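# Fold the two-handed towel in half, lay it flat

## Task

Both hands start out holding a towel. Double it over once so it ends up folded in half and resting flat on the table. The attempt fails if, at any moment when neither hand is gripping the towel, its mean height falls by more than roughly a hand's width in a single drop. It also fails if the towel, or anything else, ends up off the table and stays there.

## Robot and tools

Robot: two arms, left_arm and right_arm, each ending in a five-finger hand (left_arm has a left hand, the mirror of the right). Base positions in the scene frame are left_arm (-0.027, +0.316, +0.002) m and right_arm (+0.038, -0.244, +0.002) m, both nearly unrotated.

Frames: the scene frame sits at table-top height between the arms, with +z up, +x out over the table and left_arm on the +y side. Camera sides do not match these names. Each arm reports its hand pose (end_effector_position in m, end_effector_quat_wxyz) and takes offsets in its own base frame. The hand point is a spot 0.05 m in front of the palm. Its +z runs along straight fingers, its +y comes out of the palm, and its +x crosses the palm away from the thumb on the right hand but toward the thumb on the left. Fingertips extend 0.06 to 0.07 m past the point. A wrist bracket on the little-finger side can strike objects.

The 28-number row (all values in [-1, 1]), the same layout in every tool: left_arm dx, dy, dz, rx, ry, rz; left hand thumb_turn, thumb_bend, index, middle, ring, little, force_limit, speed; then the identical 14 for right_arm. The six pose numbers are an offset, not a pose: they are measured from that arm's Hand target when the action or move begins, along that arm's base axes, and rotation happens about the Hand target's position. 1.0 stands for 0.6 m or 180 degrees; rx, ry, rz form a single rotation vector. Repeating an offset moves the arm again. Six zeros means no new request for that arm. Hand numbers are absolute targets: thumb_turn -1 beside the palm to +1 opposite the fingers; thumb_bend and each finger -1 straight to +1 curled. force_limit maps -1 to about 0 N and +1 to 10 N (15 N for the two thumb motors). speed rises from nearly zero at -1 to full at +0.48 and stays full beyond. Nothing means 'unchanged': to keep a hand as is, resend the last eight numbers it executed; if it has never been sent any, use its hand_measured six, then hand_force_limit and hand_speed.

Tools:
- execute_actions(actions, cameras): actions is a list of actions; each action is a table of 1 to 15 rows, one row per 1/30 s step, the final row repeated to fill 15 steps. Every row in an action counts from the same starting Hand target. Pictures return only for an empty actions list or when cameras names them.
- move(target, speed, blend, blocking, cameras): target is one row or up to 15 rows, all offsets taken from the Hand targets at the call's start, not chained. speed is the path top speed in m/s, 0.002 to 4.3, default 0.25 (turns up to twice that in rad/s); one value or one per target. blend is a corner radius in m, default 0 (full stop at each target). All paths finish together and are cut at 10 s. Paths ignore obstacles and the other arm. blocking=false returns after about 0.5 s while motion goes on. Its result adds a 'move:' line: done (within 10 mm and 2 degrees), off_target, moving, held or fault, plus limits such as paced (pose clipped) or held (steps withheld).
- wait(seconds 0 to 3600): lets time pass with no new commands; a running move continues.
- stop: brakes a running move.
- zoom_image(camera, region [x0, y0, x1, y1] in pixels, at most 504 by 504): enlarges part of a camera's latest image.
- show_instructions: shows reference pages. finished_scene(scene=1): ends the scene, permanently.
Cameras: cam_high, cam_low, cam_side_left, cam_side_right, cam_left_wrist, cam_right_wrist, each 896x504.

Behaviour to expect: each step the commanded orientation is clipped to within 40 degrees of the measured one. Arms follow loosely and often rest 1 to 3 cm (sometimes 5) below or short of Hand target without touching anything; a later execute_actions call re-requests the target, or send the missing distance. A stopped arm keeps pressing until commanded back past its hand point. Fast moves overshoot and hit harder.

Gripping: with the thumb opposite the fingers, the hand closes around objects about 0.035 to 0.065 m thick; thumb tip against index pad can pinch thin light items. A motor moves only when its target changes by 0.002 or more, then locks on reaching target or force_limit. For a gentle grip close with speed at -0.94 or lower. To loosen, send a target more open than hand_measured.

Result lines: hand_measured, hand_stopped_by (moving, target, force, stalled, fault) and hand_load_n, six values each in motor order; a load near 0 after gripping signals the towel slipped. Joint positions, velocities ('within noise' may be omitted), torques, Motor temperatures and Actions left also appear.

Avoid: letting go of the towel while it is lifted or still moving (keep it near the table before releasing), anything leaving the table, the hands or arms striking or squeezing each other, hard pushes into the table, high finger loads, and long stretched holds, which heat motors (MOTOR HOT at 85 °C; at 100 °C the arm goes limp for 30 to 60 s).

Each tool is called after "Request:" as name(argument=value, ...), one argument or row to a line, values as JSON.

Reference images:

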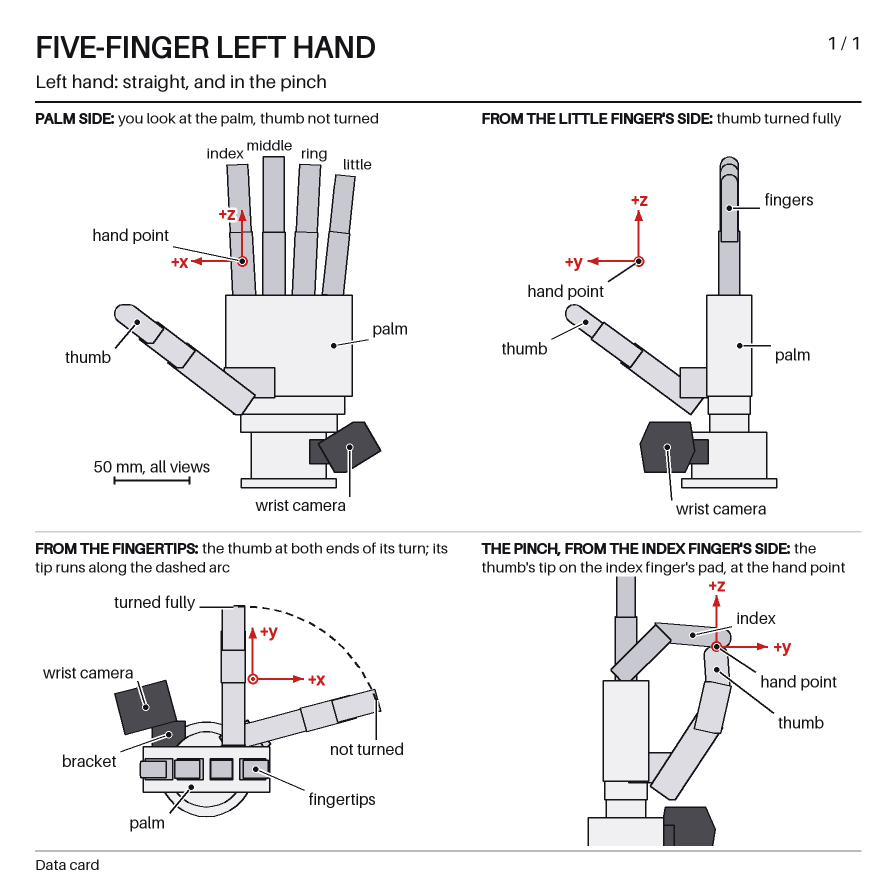

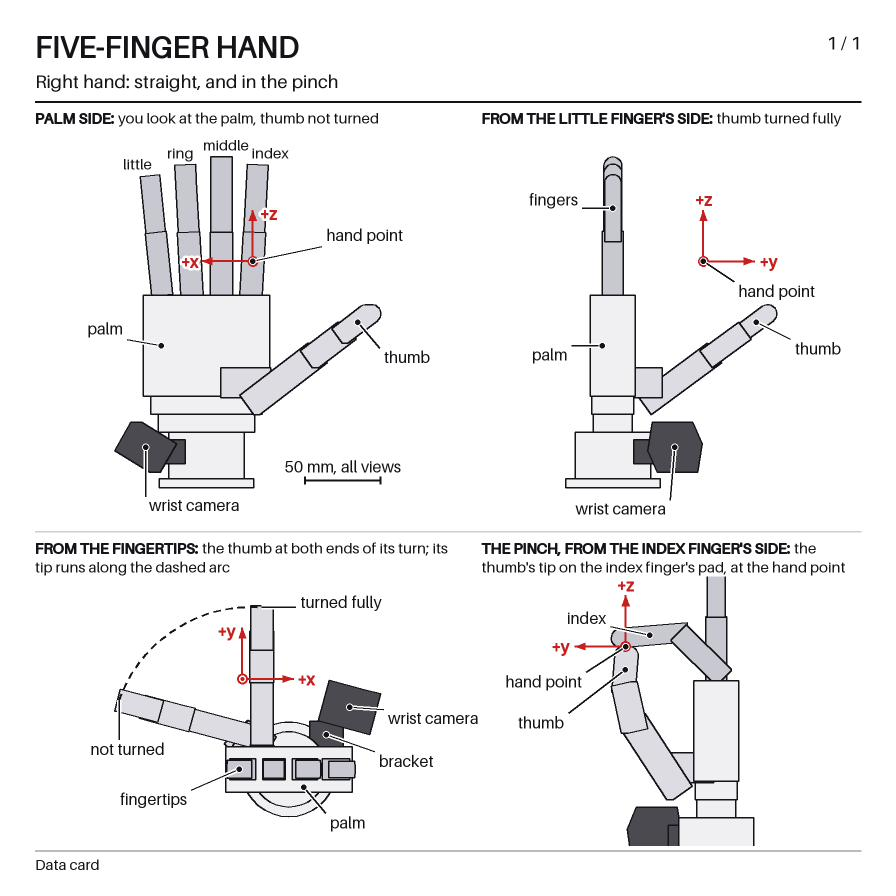

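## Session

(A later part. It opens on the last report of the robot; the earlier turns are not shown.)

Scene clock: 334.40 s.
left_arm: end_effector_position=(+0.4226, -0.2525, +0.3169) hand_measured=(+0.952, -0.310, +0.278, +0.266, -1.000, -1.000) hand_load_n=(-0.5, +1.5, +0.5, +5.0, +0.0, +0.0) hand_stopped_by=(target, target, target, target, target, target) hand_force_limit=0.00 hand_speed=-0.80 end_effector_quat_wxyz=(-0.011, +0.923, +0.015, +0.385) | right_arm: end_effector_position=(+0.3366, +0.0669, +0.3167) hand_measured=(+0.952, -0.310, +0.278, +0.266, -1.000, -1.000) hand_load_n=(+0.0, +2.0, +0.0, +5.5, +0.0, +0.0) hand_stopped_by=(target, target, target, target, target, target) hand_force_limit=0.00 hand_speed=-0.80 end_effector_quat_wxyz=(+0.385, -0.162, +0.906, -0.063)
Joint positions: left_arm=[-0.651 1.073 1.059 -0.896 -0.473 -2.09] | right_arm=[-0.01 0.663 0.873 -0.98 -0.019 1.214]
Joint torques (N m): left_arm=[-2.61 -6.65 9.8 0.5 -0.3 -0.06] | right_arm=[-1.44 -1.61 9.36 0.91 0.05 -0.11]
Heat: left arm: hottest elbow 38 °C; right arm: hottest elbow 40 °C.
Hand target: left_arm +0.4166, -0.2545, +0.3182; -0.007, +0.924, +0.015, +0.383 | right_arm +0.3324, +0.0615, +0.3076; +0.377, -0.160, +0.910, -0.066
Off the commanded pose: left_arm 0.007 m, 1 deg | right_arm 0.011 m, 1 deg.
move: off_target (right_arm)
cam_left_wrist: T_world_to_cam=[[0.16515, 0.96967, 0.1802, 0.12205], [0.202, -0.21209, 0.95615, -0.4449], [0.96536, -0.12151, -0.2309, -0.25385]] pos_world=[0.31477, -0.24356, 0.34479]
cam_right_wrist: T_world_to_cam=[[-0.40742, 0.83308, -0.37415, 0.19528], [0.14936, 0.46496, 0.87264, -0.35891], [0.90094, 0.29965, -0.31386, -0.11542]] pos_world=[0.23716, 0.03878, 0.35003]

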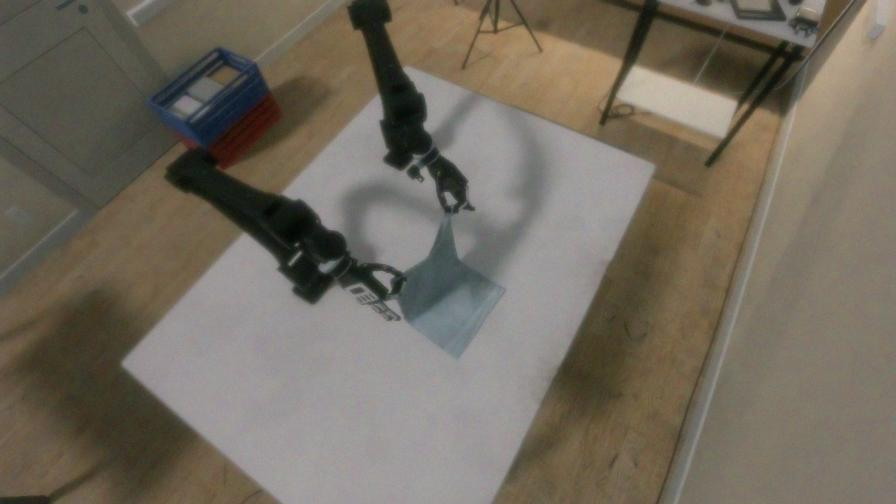

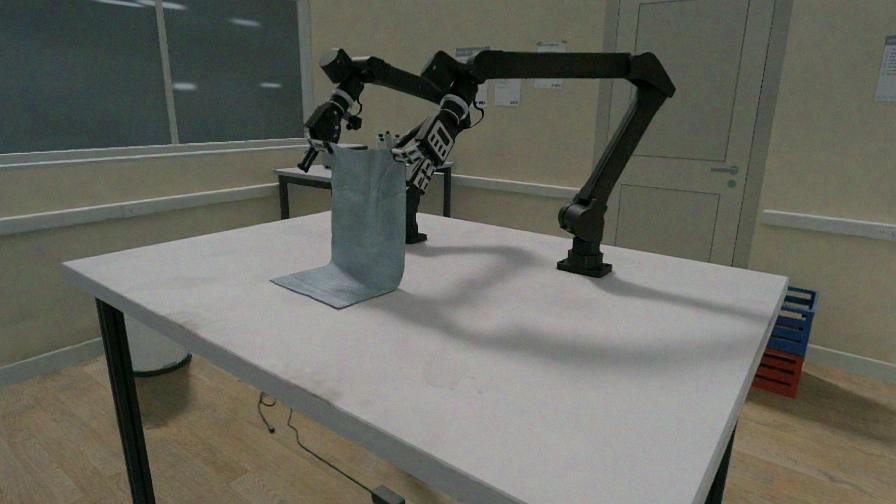

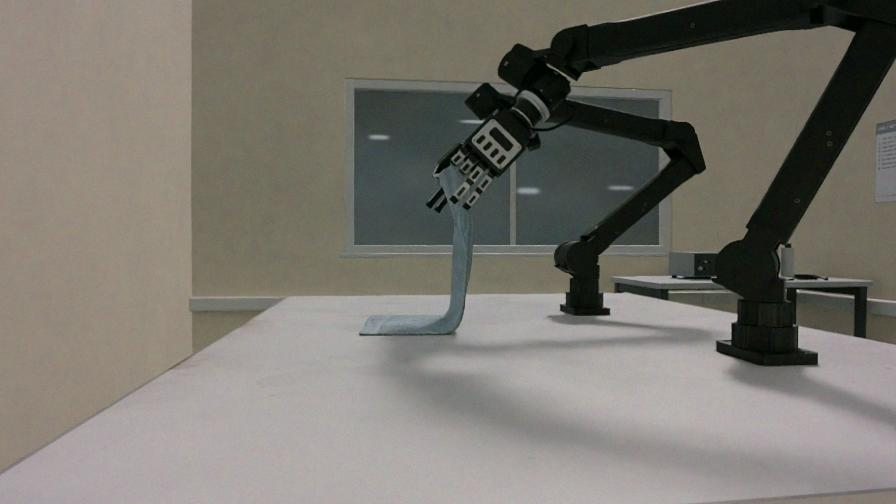

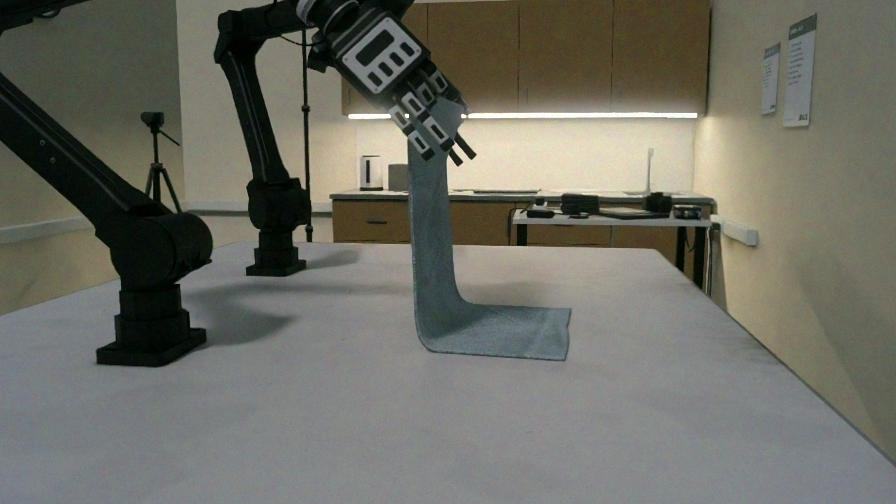

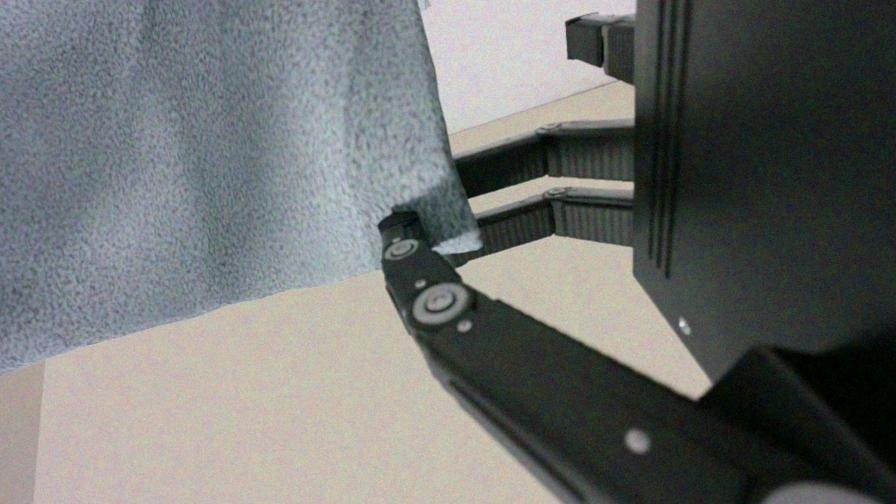

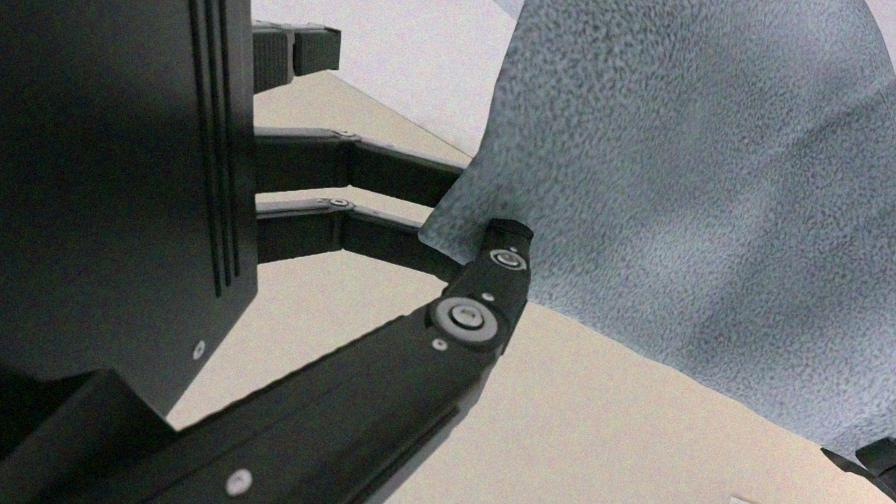

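Request:
move(
  target=[
    [-0.0833, -0.0027, -0.095, -0.0062,0.1944,0, 0.952,-0.310,0.278,0.266,-1,-1,0.0,-0.8, -0.0833,0.0,-0.095,0,0.1944,0, 0.952,-0.310,0.278,0.266,-1,-1,0.0,-0.8],
  ],
  speed=0.08,
  cameras=["all"],
)

Scene clock: 360.03 s.
left_arm: end_effector_position=(+0.3565, -0.2548, +0.2506) hand_measured=(+0.952, -0.310, +0.278, +0.266, -1.000, -1.000) hand_load_n=(+0.0, +1.5, +0.5, +5.0, +0.0, +0.0) hand_stopped_by=(target, target, target, target, target, target) hand_force_limit=0.00 hand_speed=-0.80 end_effector_quat_wxyz=(+0.003, +0.997, -0.018, +0.081) | right_arm: end_effector_position=(+0.2704, +0.0652, +0.2296) hand_measured=(+0.952, -0.310, +0.278, +0.266, -1.000, -1.000) hand_load_n=(+0.0, +2.0, +0.0, +5.0, +0.0, +0.0) hand_stopped_by=(target, target, target, target, target, target) hand_force_limit=0.00 hand_speed=-0.80 end_effector_quat_wxyz=(+0.068, -0.173, +0.983, -0.010)
Joint positions: left_arm=[-0.572 1.235 1.235 -1.43 -0.08 -2.102] | right_arm=[-0.01 0.914 0.971 -1.492 -0.006 1.212]
Joint torques (N m): left_arm=[-0.03 -6.65 12.48 -0.58 0.04 0.07] | right_arm=[-1.14 -2.43 14.57 -0.23 0.18 -0.13]
Heat: left arm: hottest elbow 39 °C; right arm: hottest elbow 41 °C.
Hand target: left_arm +0.3666, -0.2562, +0.2613; -0.002, +0.996, +0.016, +0.088 | right_arm +0.2826, +0.0615, +0.2508; +0.086, -0.172, +0.981, -0.015
Off the commanded pose: left_arm 0.015 m, 4 deg | right_arm 0.024 m, 2 deg.
joint sent to its limit (left arm) — joint 6 (wrist roll), lower limit. The joint targets are off in orientation, not in position.
move: off_target (left_arm, right_arm)
cam_left_wrist: T_world_to_cam=[[0.29839, 0.95425, 0.01919, 0.13608], [0.71266, -0.23613, 0.66058, -0.48281], [0.63489, -0.18343, -0.75052, 0.02664]] pos_world=[0.28657, -0.23897, 0.33631]
cam_right_wrist: T_world_to_cam=[[-0.54987, 0.83383, -0.04864, 0.10097], [0.65665, 0.46755, 0.59178, -0.34507], [0.51618, 0.29346, -0.80463, 0.13455]] pos_world=[0.21266, 0.03766, 0.31738]

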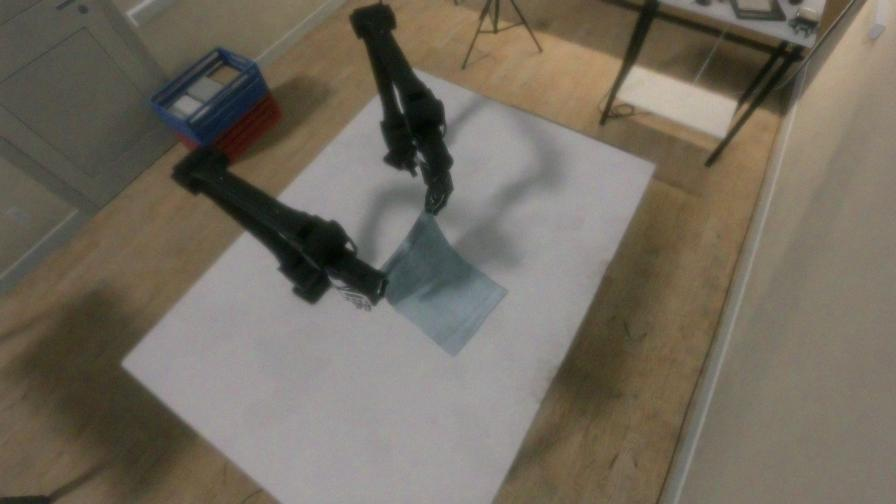

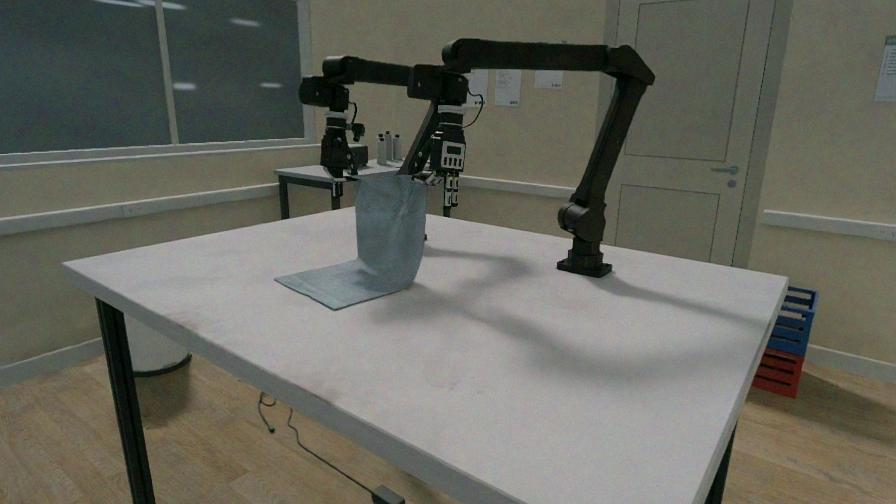

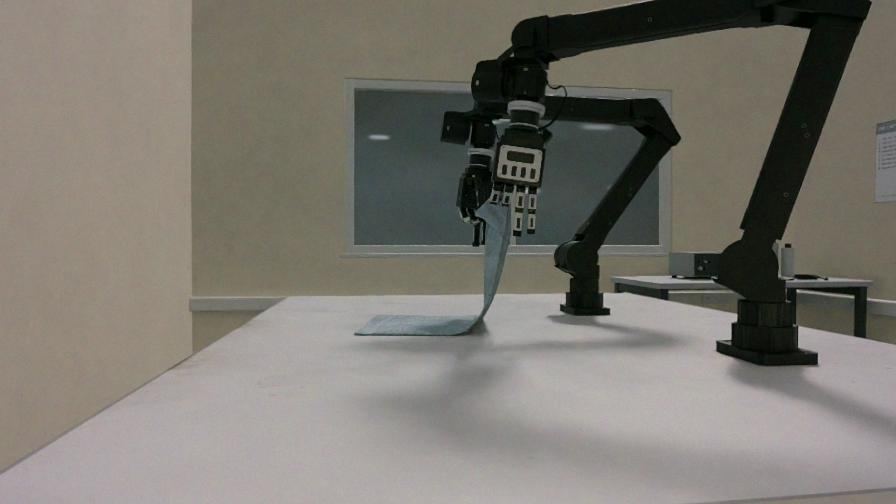

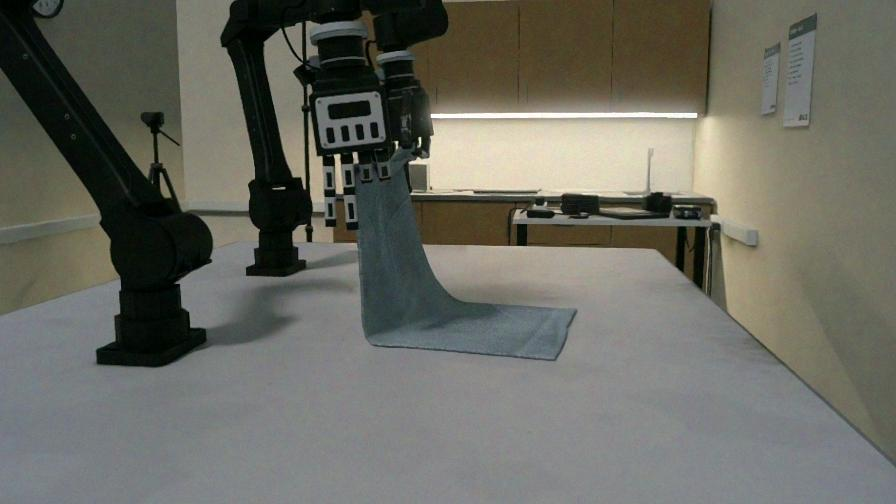

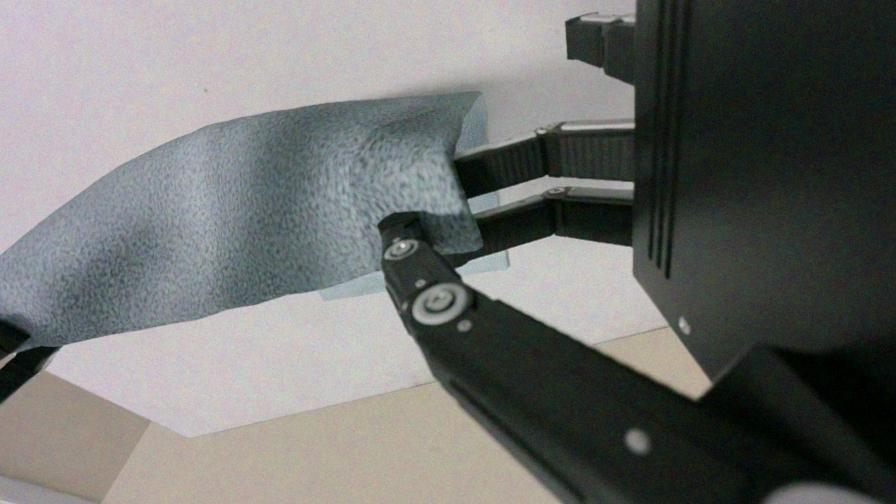

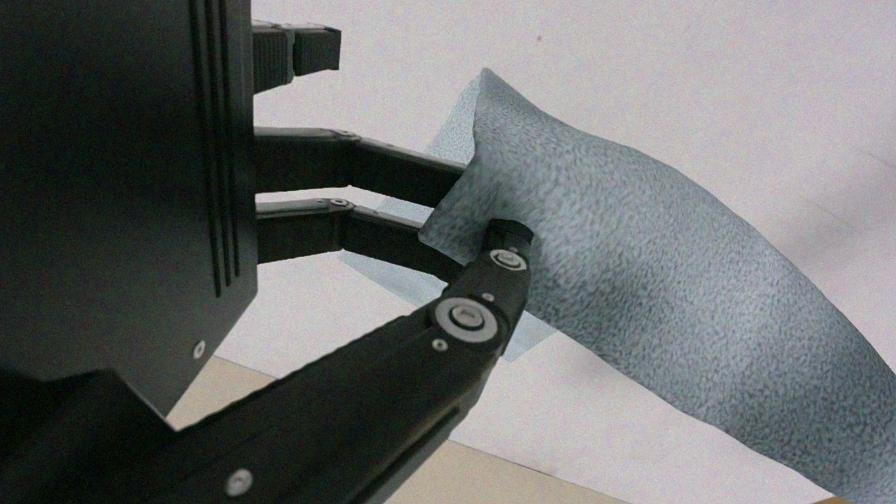

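Request:
move(
  target=[
    [0.065, 0.002, -0.06, -0.0014,0.0444,0, 0.952,-0.310,0.278,0.266,-1,-1,0.0,-0.8, 0.0617,0.0,-0.0333,0,0.0444,0, 0.952,-0.310,0.278,0.266,-1,-1,0.0,-0.8],
    [0.1983, 0.0063, -0.15, -0.0014,0.0444,0, 0.952,-0.310,0.278,0.266,-1,-1,0.0,-0.8, 0.1867,0.0,-0.1167,0,0.0444,0, 0.952,-0.310,0.278,0.266,-1,-1,0.0,-0.8],
  ],
  speed=0.06,
  blend=[0.02,0],
  cameras=["all"],
)

Scene clock: 434.30 s.
left_arm: end_effector_position=(+0.4687, -0.2498, +0.1647) hand_measured=(+0.952, -0.310, +0.278, +0.266, -1.000, -1.000) hand_load_n=(+0.0, +1.5, +0.5, +5.0, +0.0, +0.0) hand_stopped_by=(target, target, target, target, target, target) hand_force_limit=0.00 hand_speed=-0.80 end_effector_quat_wxyz=(-0.008, +1.000, +0.015, +0.006) | right_arm: end_effector_position=(+0.3736, +0.0636, +0.1652) hand_measured=(+0.952, -0.310, +0.278, +0.266, -1.000, -1.000) hand_load_n=(+0.0, +2.5, +0.0, +5.0, +0.0, +0.0) hand_stopped_by=(target, target, target, target, target, target) hand_force_limit=0.00 hand_speed=-0.80 end_effector_quat_wxyz=(-0.006, -0.173, +0.985, +0.003)
Joint positions: left_arm=[-0.419 1.598 1.404 -1.373 -0.019 -2.02] | right_arm=[-0.01 1.324 1.11 -1.369 -0.003 1.212]
Joint torques (N m): left_arm=[-0.62 -11.34 11.69 0.27 0.05 0.33] | right_arm=[-0.79 -7.65 13.7 0.13 0.18 -0.06]
Motor temperatures (°C): left_arm=[29 25 40 25 24 24] | right_arm=[21 25 49 23 24 24]
Heat: left arm: hottest elbow 40 °C; right arm: hottest elbow 49 °C.
Hand target: left_arm +0.4855, -0.2523, +0.1711; -0.001, +1.000, +0.016, +0.018 | right_arm +0.3946, +0.0615, +0.1806; +0.017, -0.173, +0.985, -0.003
Off the commanded pose: left_arm 0.018 m, 2 deg | right_arm 0.026 m, 3 deg.
move: off_target (left_arm, right_arm)
cam_left_wrist: T_world_to_cam=[[0.23444, 0.97213, -0.00322, 0.13755], [0.81796, -0.19547, 0.54105, -0.52431], [0.52534, -0.12948, -0.84098, -0.02843]] pos_world=[0.41155, -0.23988, 0.26022]
cam_right_wrist: T_world_to_cam=[[-0.55092, 0.83393, 0.03238, 0.14284], [0.73716, 0.46807, 0.48735, -0.38686], [0.39126, 0.29236, -0.87261, 0.0879]] pos_world=[0.32947, 0.03626, 0.26061]

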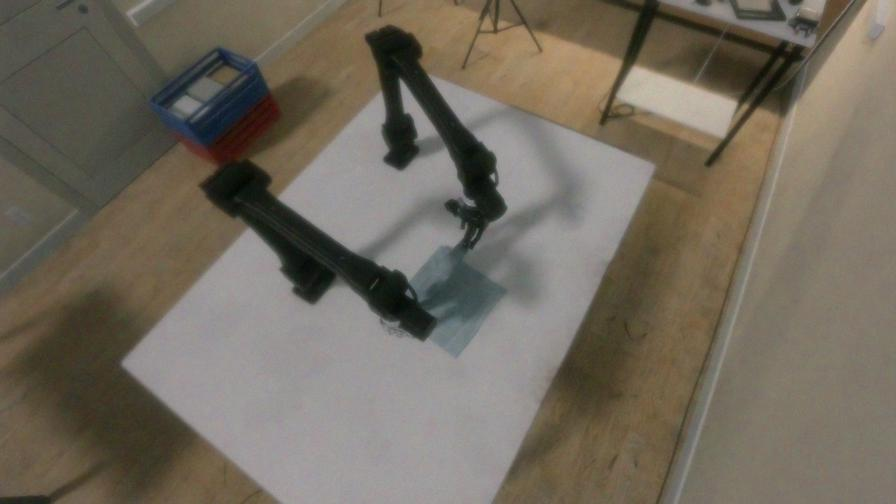

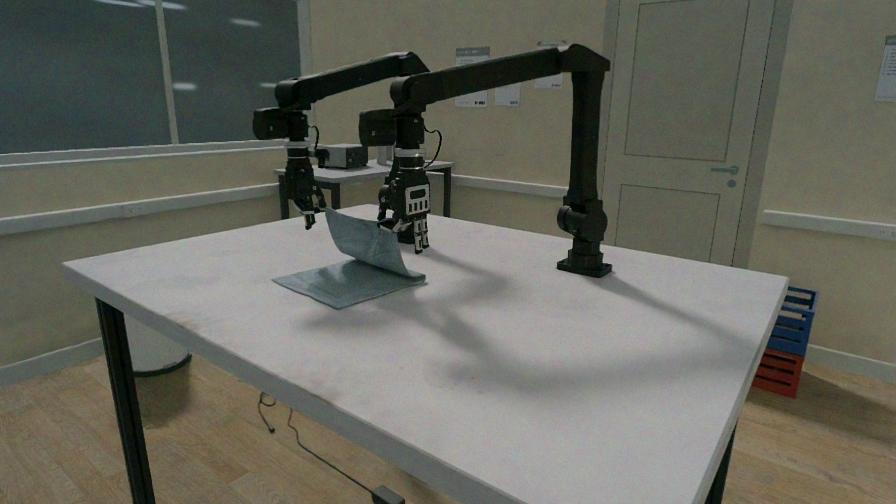

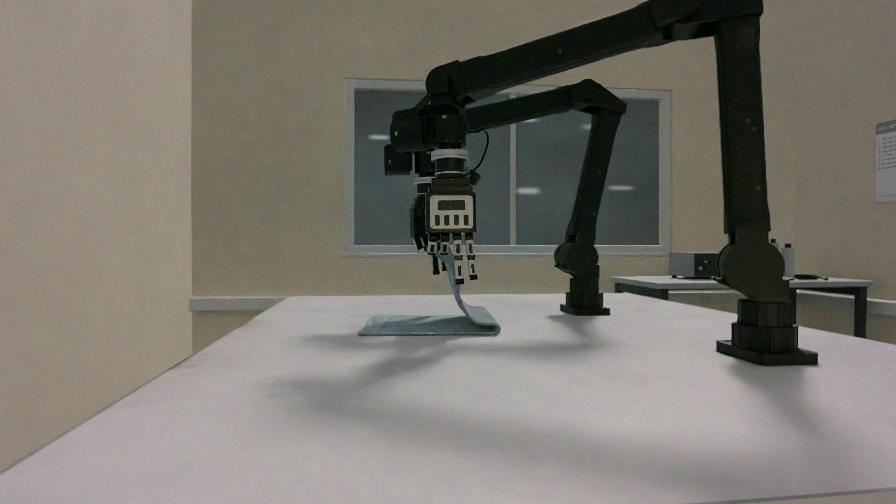

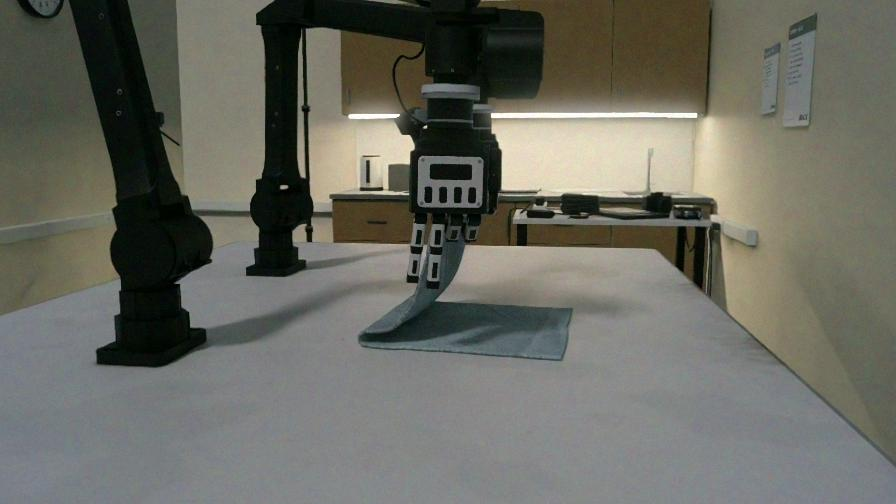

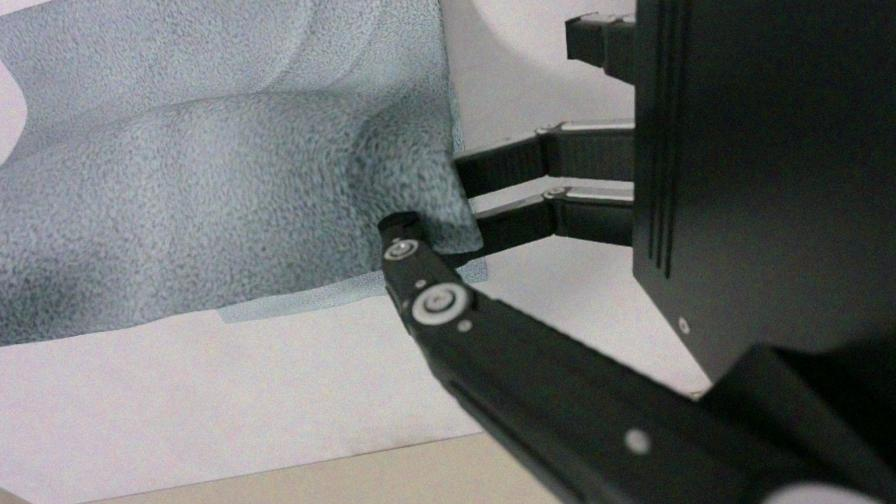

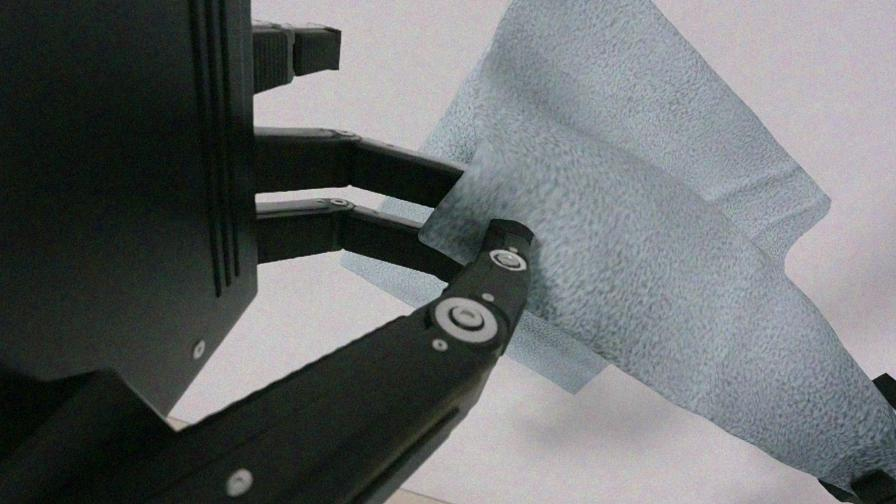

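Request:
move(
  target=[
    [0.1692, 0.0054, -0.125, 0,0,0, 0.952,-0.310,0.278,0.266,-1,-1,0.0,-0.8, 0.1667,0.0,-0.125,0,0,0, 0.952,-0.310,0.278,0.266,-1,-1,0.0,-0.8],
  ],
  speed=0.06,
  cameras=["all"],
)

Scene clock: 454.07 s.
left_arm: end_effector_position=(+0.5701, -0.2491, +0.0948) hand_measured=(+0.952, -0.310, +0.278, +0.266, -1.000, -1.000) hand_load_n=(-0.5, +1.5, +0.5, +5.0, +0.0, +0.0) hand_stopped_by=(target, target, target, target, target, target) hand_force_limit=0.00 hand_speed=-0.80 end_effector_quat_wxyz=(-0.006, +1.000, +0.015, +0.008) | right_arm: end_effector_position=(+0.4726, +0.0626, +0.0950) hand_measured=(+0.952, -0.310, +0.278, +0.266, -1.000, -1.000) hand_load_n=(+0.0, +2.5, +0.5, +5.0, +0.0, +0.0) hand_stopped_by=(target, target, target, target, target, target) hand_force_limit=0.00 hand_speed=-0.80 end_effector_quat_wxyz=(-0.002, -0.173, +0.985, +0.002)
Joint positions: left_arm=[-0.344 1.878 1.591 -1.274 -0.016 -1.945] | right_arm=[-0.01 1.627 1.247 -1.196 -0.003 1.212]
Joint torques (N m): left_arm=[0.44 -14.68 11.38 0.24 -0.03 0.28] | right_arm=[-0.21 -10.46 12.72 0.14 0.17 -0.05]
Heat: left arm: hottest elbow 39 °C; right arm: hottest elbow 52 °C.
Hand target: left_arm +0.5870, -0.2492, +0.0960; -0.001, +1.000, +0.016, +0.018 | right_arm +0.4946, +0.0615, +0.1055; +0.017, -0.173, +0.985, -0.003
Off the commanded pose: left_arm 0.017 m, 1 deg | right_arm 0.024 m, 2 deg.
move: off_target (left_arm, right_arm)
cam_left_wrist: T_world_to_cam=[[0.23519, 0.97193, -0.00609, 0.1128], [0.81563, -0.19395, 0.5451, -0.56798], [0.52862, -0.13317, -0.83835, -0.14346]] pos_world=[0.51257, -0.2389, 0.19002]
cam_right_wrist: T_world_to_cam=[[-0.55111, 0.83395, 0.0285, 0.20094], [0.73381, 0.4681, 0.49234, -0.42403], [0.39725, 0.29225, -0.86994, -0.01484]] pos_world=[0.42779, 0.03526, 0.19013]

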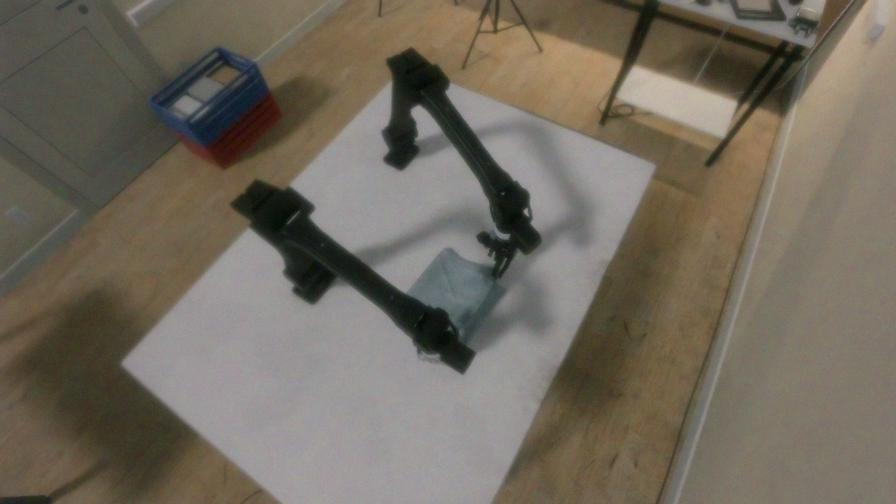

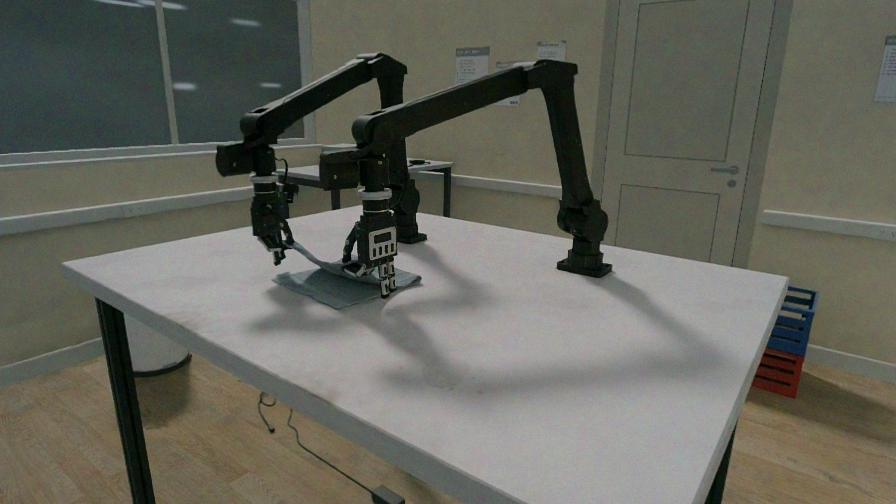

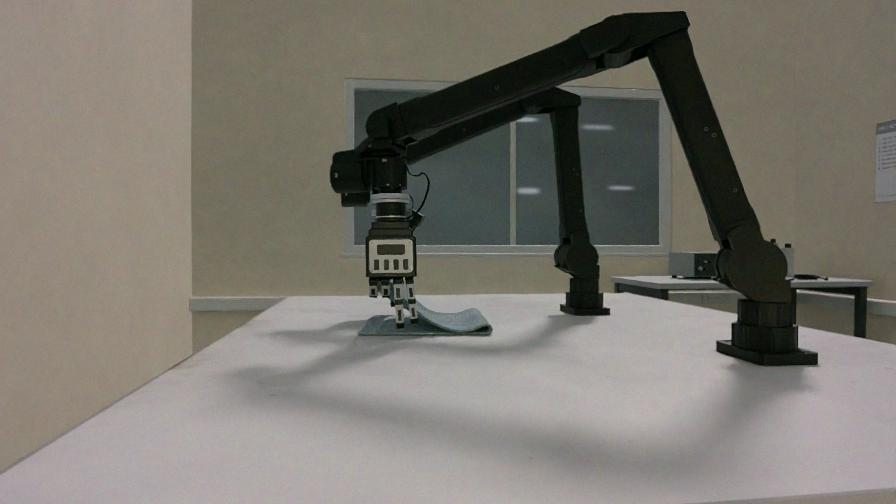

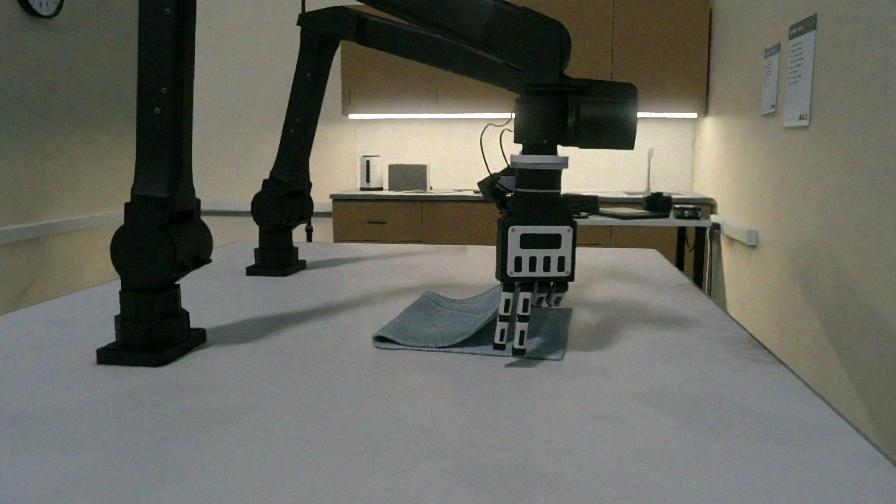

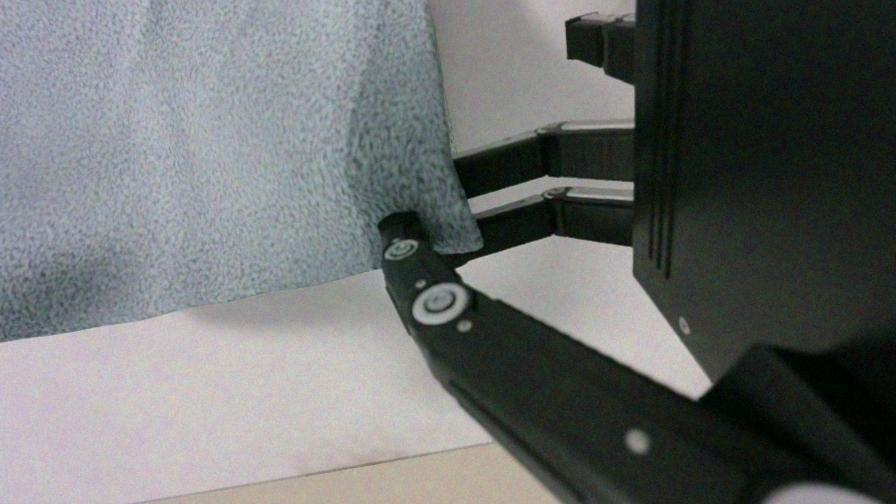

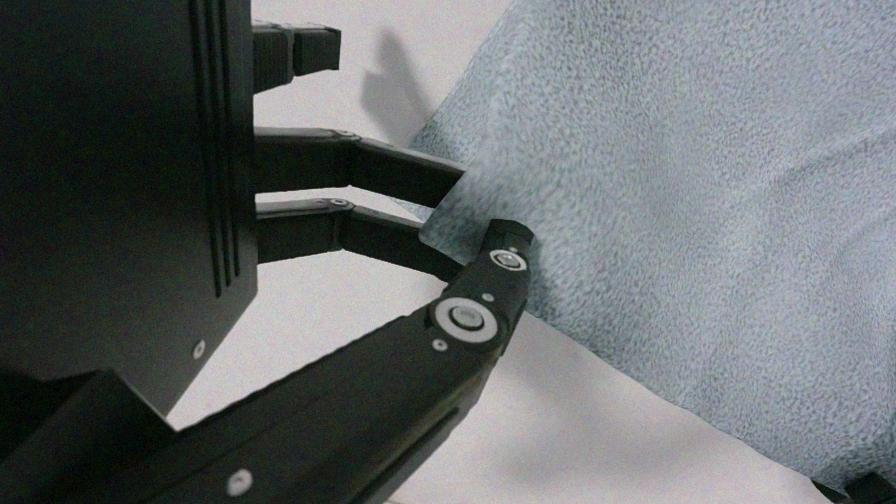

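Request:
zoom_image(
  camera="cam_right_wrist",
  region=[300, 80, 640, 340],
)

Request:
zoom_image(
  camera="cam_side_right",
  region=[350, 240, 620, 380],
)

Request:
zoom_image(
  camera="cam_low",
  region=[230, 200, 450, 330],
)

Scaled by 1.482 from the camera's image (finer frame: 1280x720).

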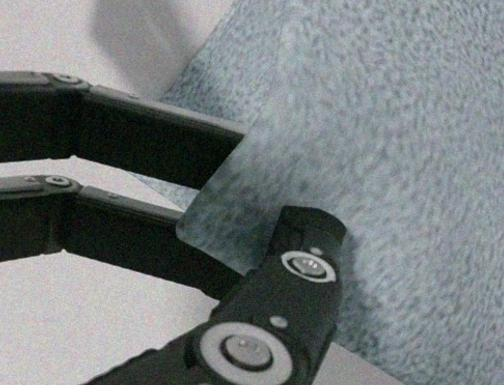

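Scaled by 1.867 from the camera's image (finer frame: 1280x720).

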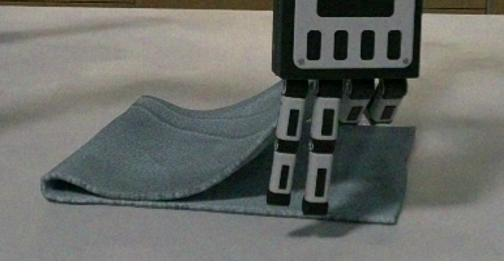

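Scaled by 2.291 from the camera's image (finer frame: 1280x720).

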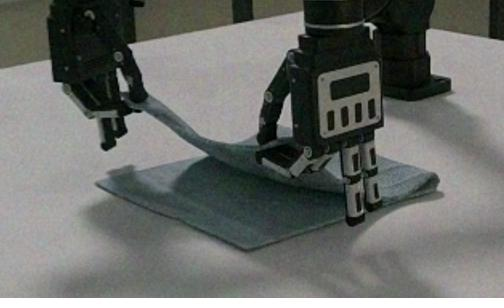

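Request:
move(
  target=[
    [0, 0, 0, 0,0,0, 0.952,-0.310,0.278,0.266,0.2,0.2,0.0,-0.8, 0,0,0,0,0,0, 0.952,-0.310,0.278,0.266,0.2,0.2,0.0,-0.8],
  ],
  cameras=["cam_side_left","cam_side_right","cam_low","cam_left_wrist","cam_right_wrist"],
)

Scene clock: 497.47 s.
left_arm: end_effector_position=(+0.5702, -0.2492, +0.0949) hand_measured=(+0.952, -0.310, +0.278, +0.266, +0.200, +0.200) hand_load_n=(+0.0, +1.5, +0.5, +5.0, +0.0, +0.0) hand_stopped_by=(target, target, target, target, target, target) hand_force_limit=0.00 hand_speed=-0.80 end_effector_quat_wxyz=(-0.006, +1.000, +0.015, +0.008) | right_arm: end_effector_position=(+0.4726, +0.0625, +0.0950) hand_measured=(+0.952, -0.310, +0.278, +0.266, +0.200, +0.200) hand_load_n=(+0.0, +2.5, +0.5, +5.0, +0.0, +0.0) hand_stopped_by=(target, target, target, target, target, target) hand_force_limit=0.00 hand_speed=-0.80 end_effector_quat_wxyz=(-0.002, -0.173, +0.985, +0.002)
Joint positions: left_arm=[-0.344 1.878 1.592 -1.274 -0.016 -1.944] | right_arm=[-0.01 1.627 1.247 -1.196 -0.003 1.212]
Joint torques (N m): left_arm=[-0.15 -14.21 11.37 0.01 -0.01 0.27] | right_arm=[-0.38 -11.75 12.94 0.1 0.15 -0.03]
Heat: left arm: hottest elbow 44 °C; right arm: hottest elbow 46 °C.
Hand target: left_arm +0.5869, -0.2491, +0.0960; -0.001, +1.000, +0.016, +0.018 | right_arm +0.4946, +0.0615, +0.1055; +0.017, -0.173, +0.985, -0.003
Off the commanded pose: left_arm 0.017 m, 1 deg | right_arm 0.024 m, 2 deg.
move: done
cam_left_wrist: T_world_to_cam=[[0.2359, 0.97176, -0.00615, 0.11238], [0.8153, -0.19447, 0.54541, -0.56813], [0.52881, -0.13367, -0.83815, -0.14369]] pos_world=[0.51267, -0.2389, 0.19012]
cam_right_wrist: T_world_to_cam=[[-0.55109, 0.83397, 0.02823, 0.20098], [0.73383, 0.46825, 0.49218, -0.42401], [0.39724, 0.29195, -0.87004, -0.01481]] pos_world=[0.42779, 0.03526, 0.19013]
Images, in order (width x height): cam_low 896x504, cam_side_left 896x504, cam_side_right 896x504, cam_left_wrist 896x504, cam_right_wrist 896x504.

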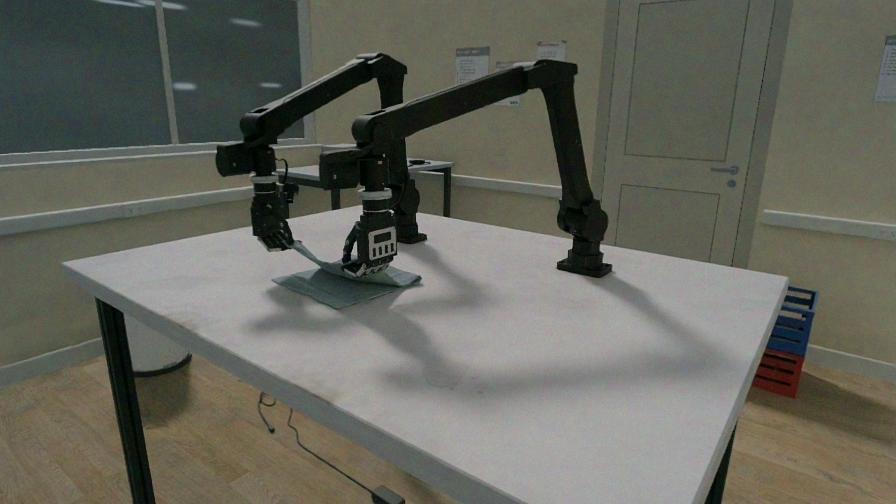

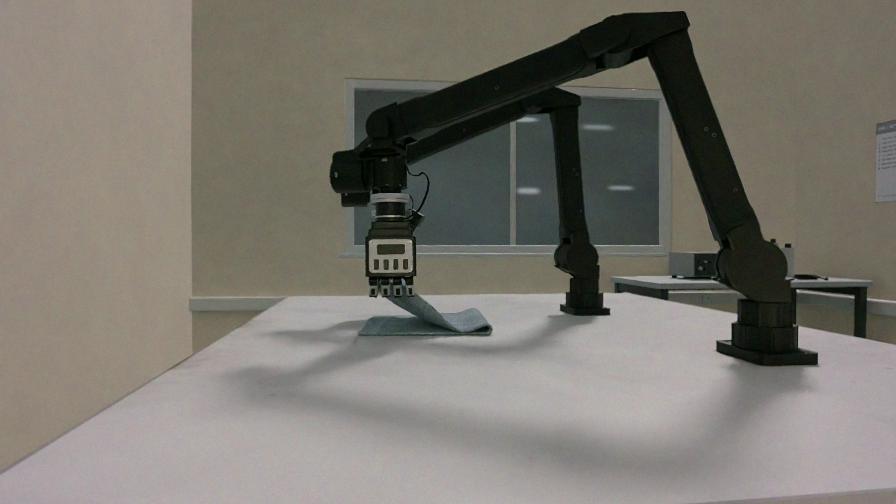

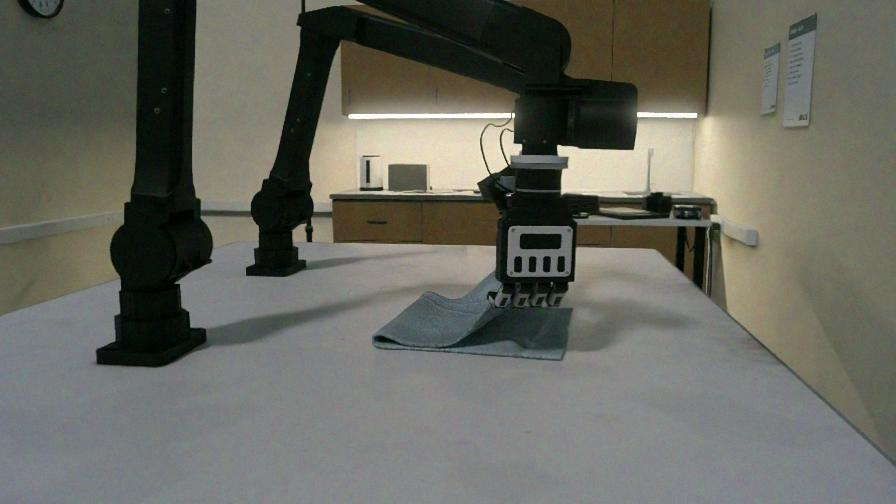

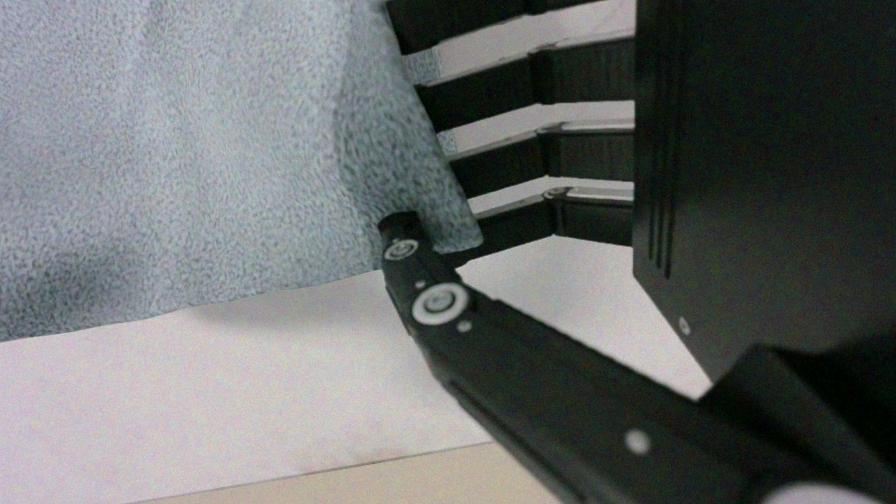

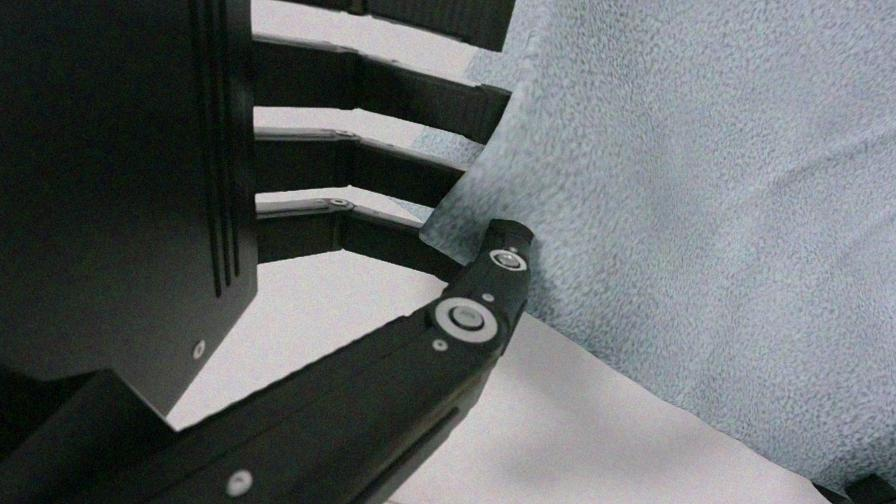

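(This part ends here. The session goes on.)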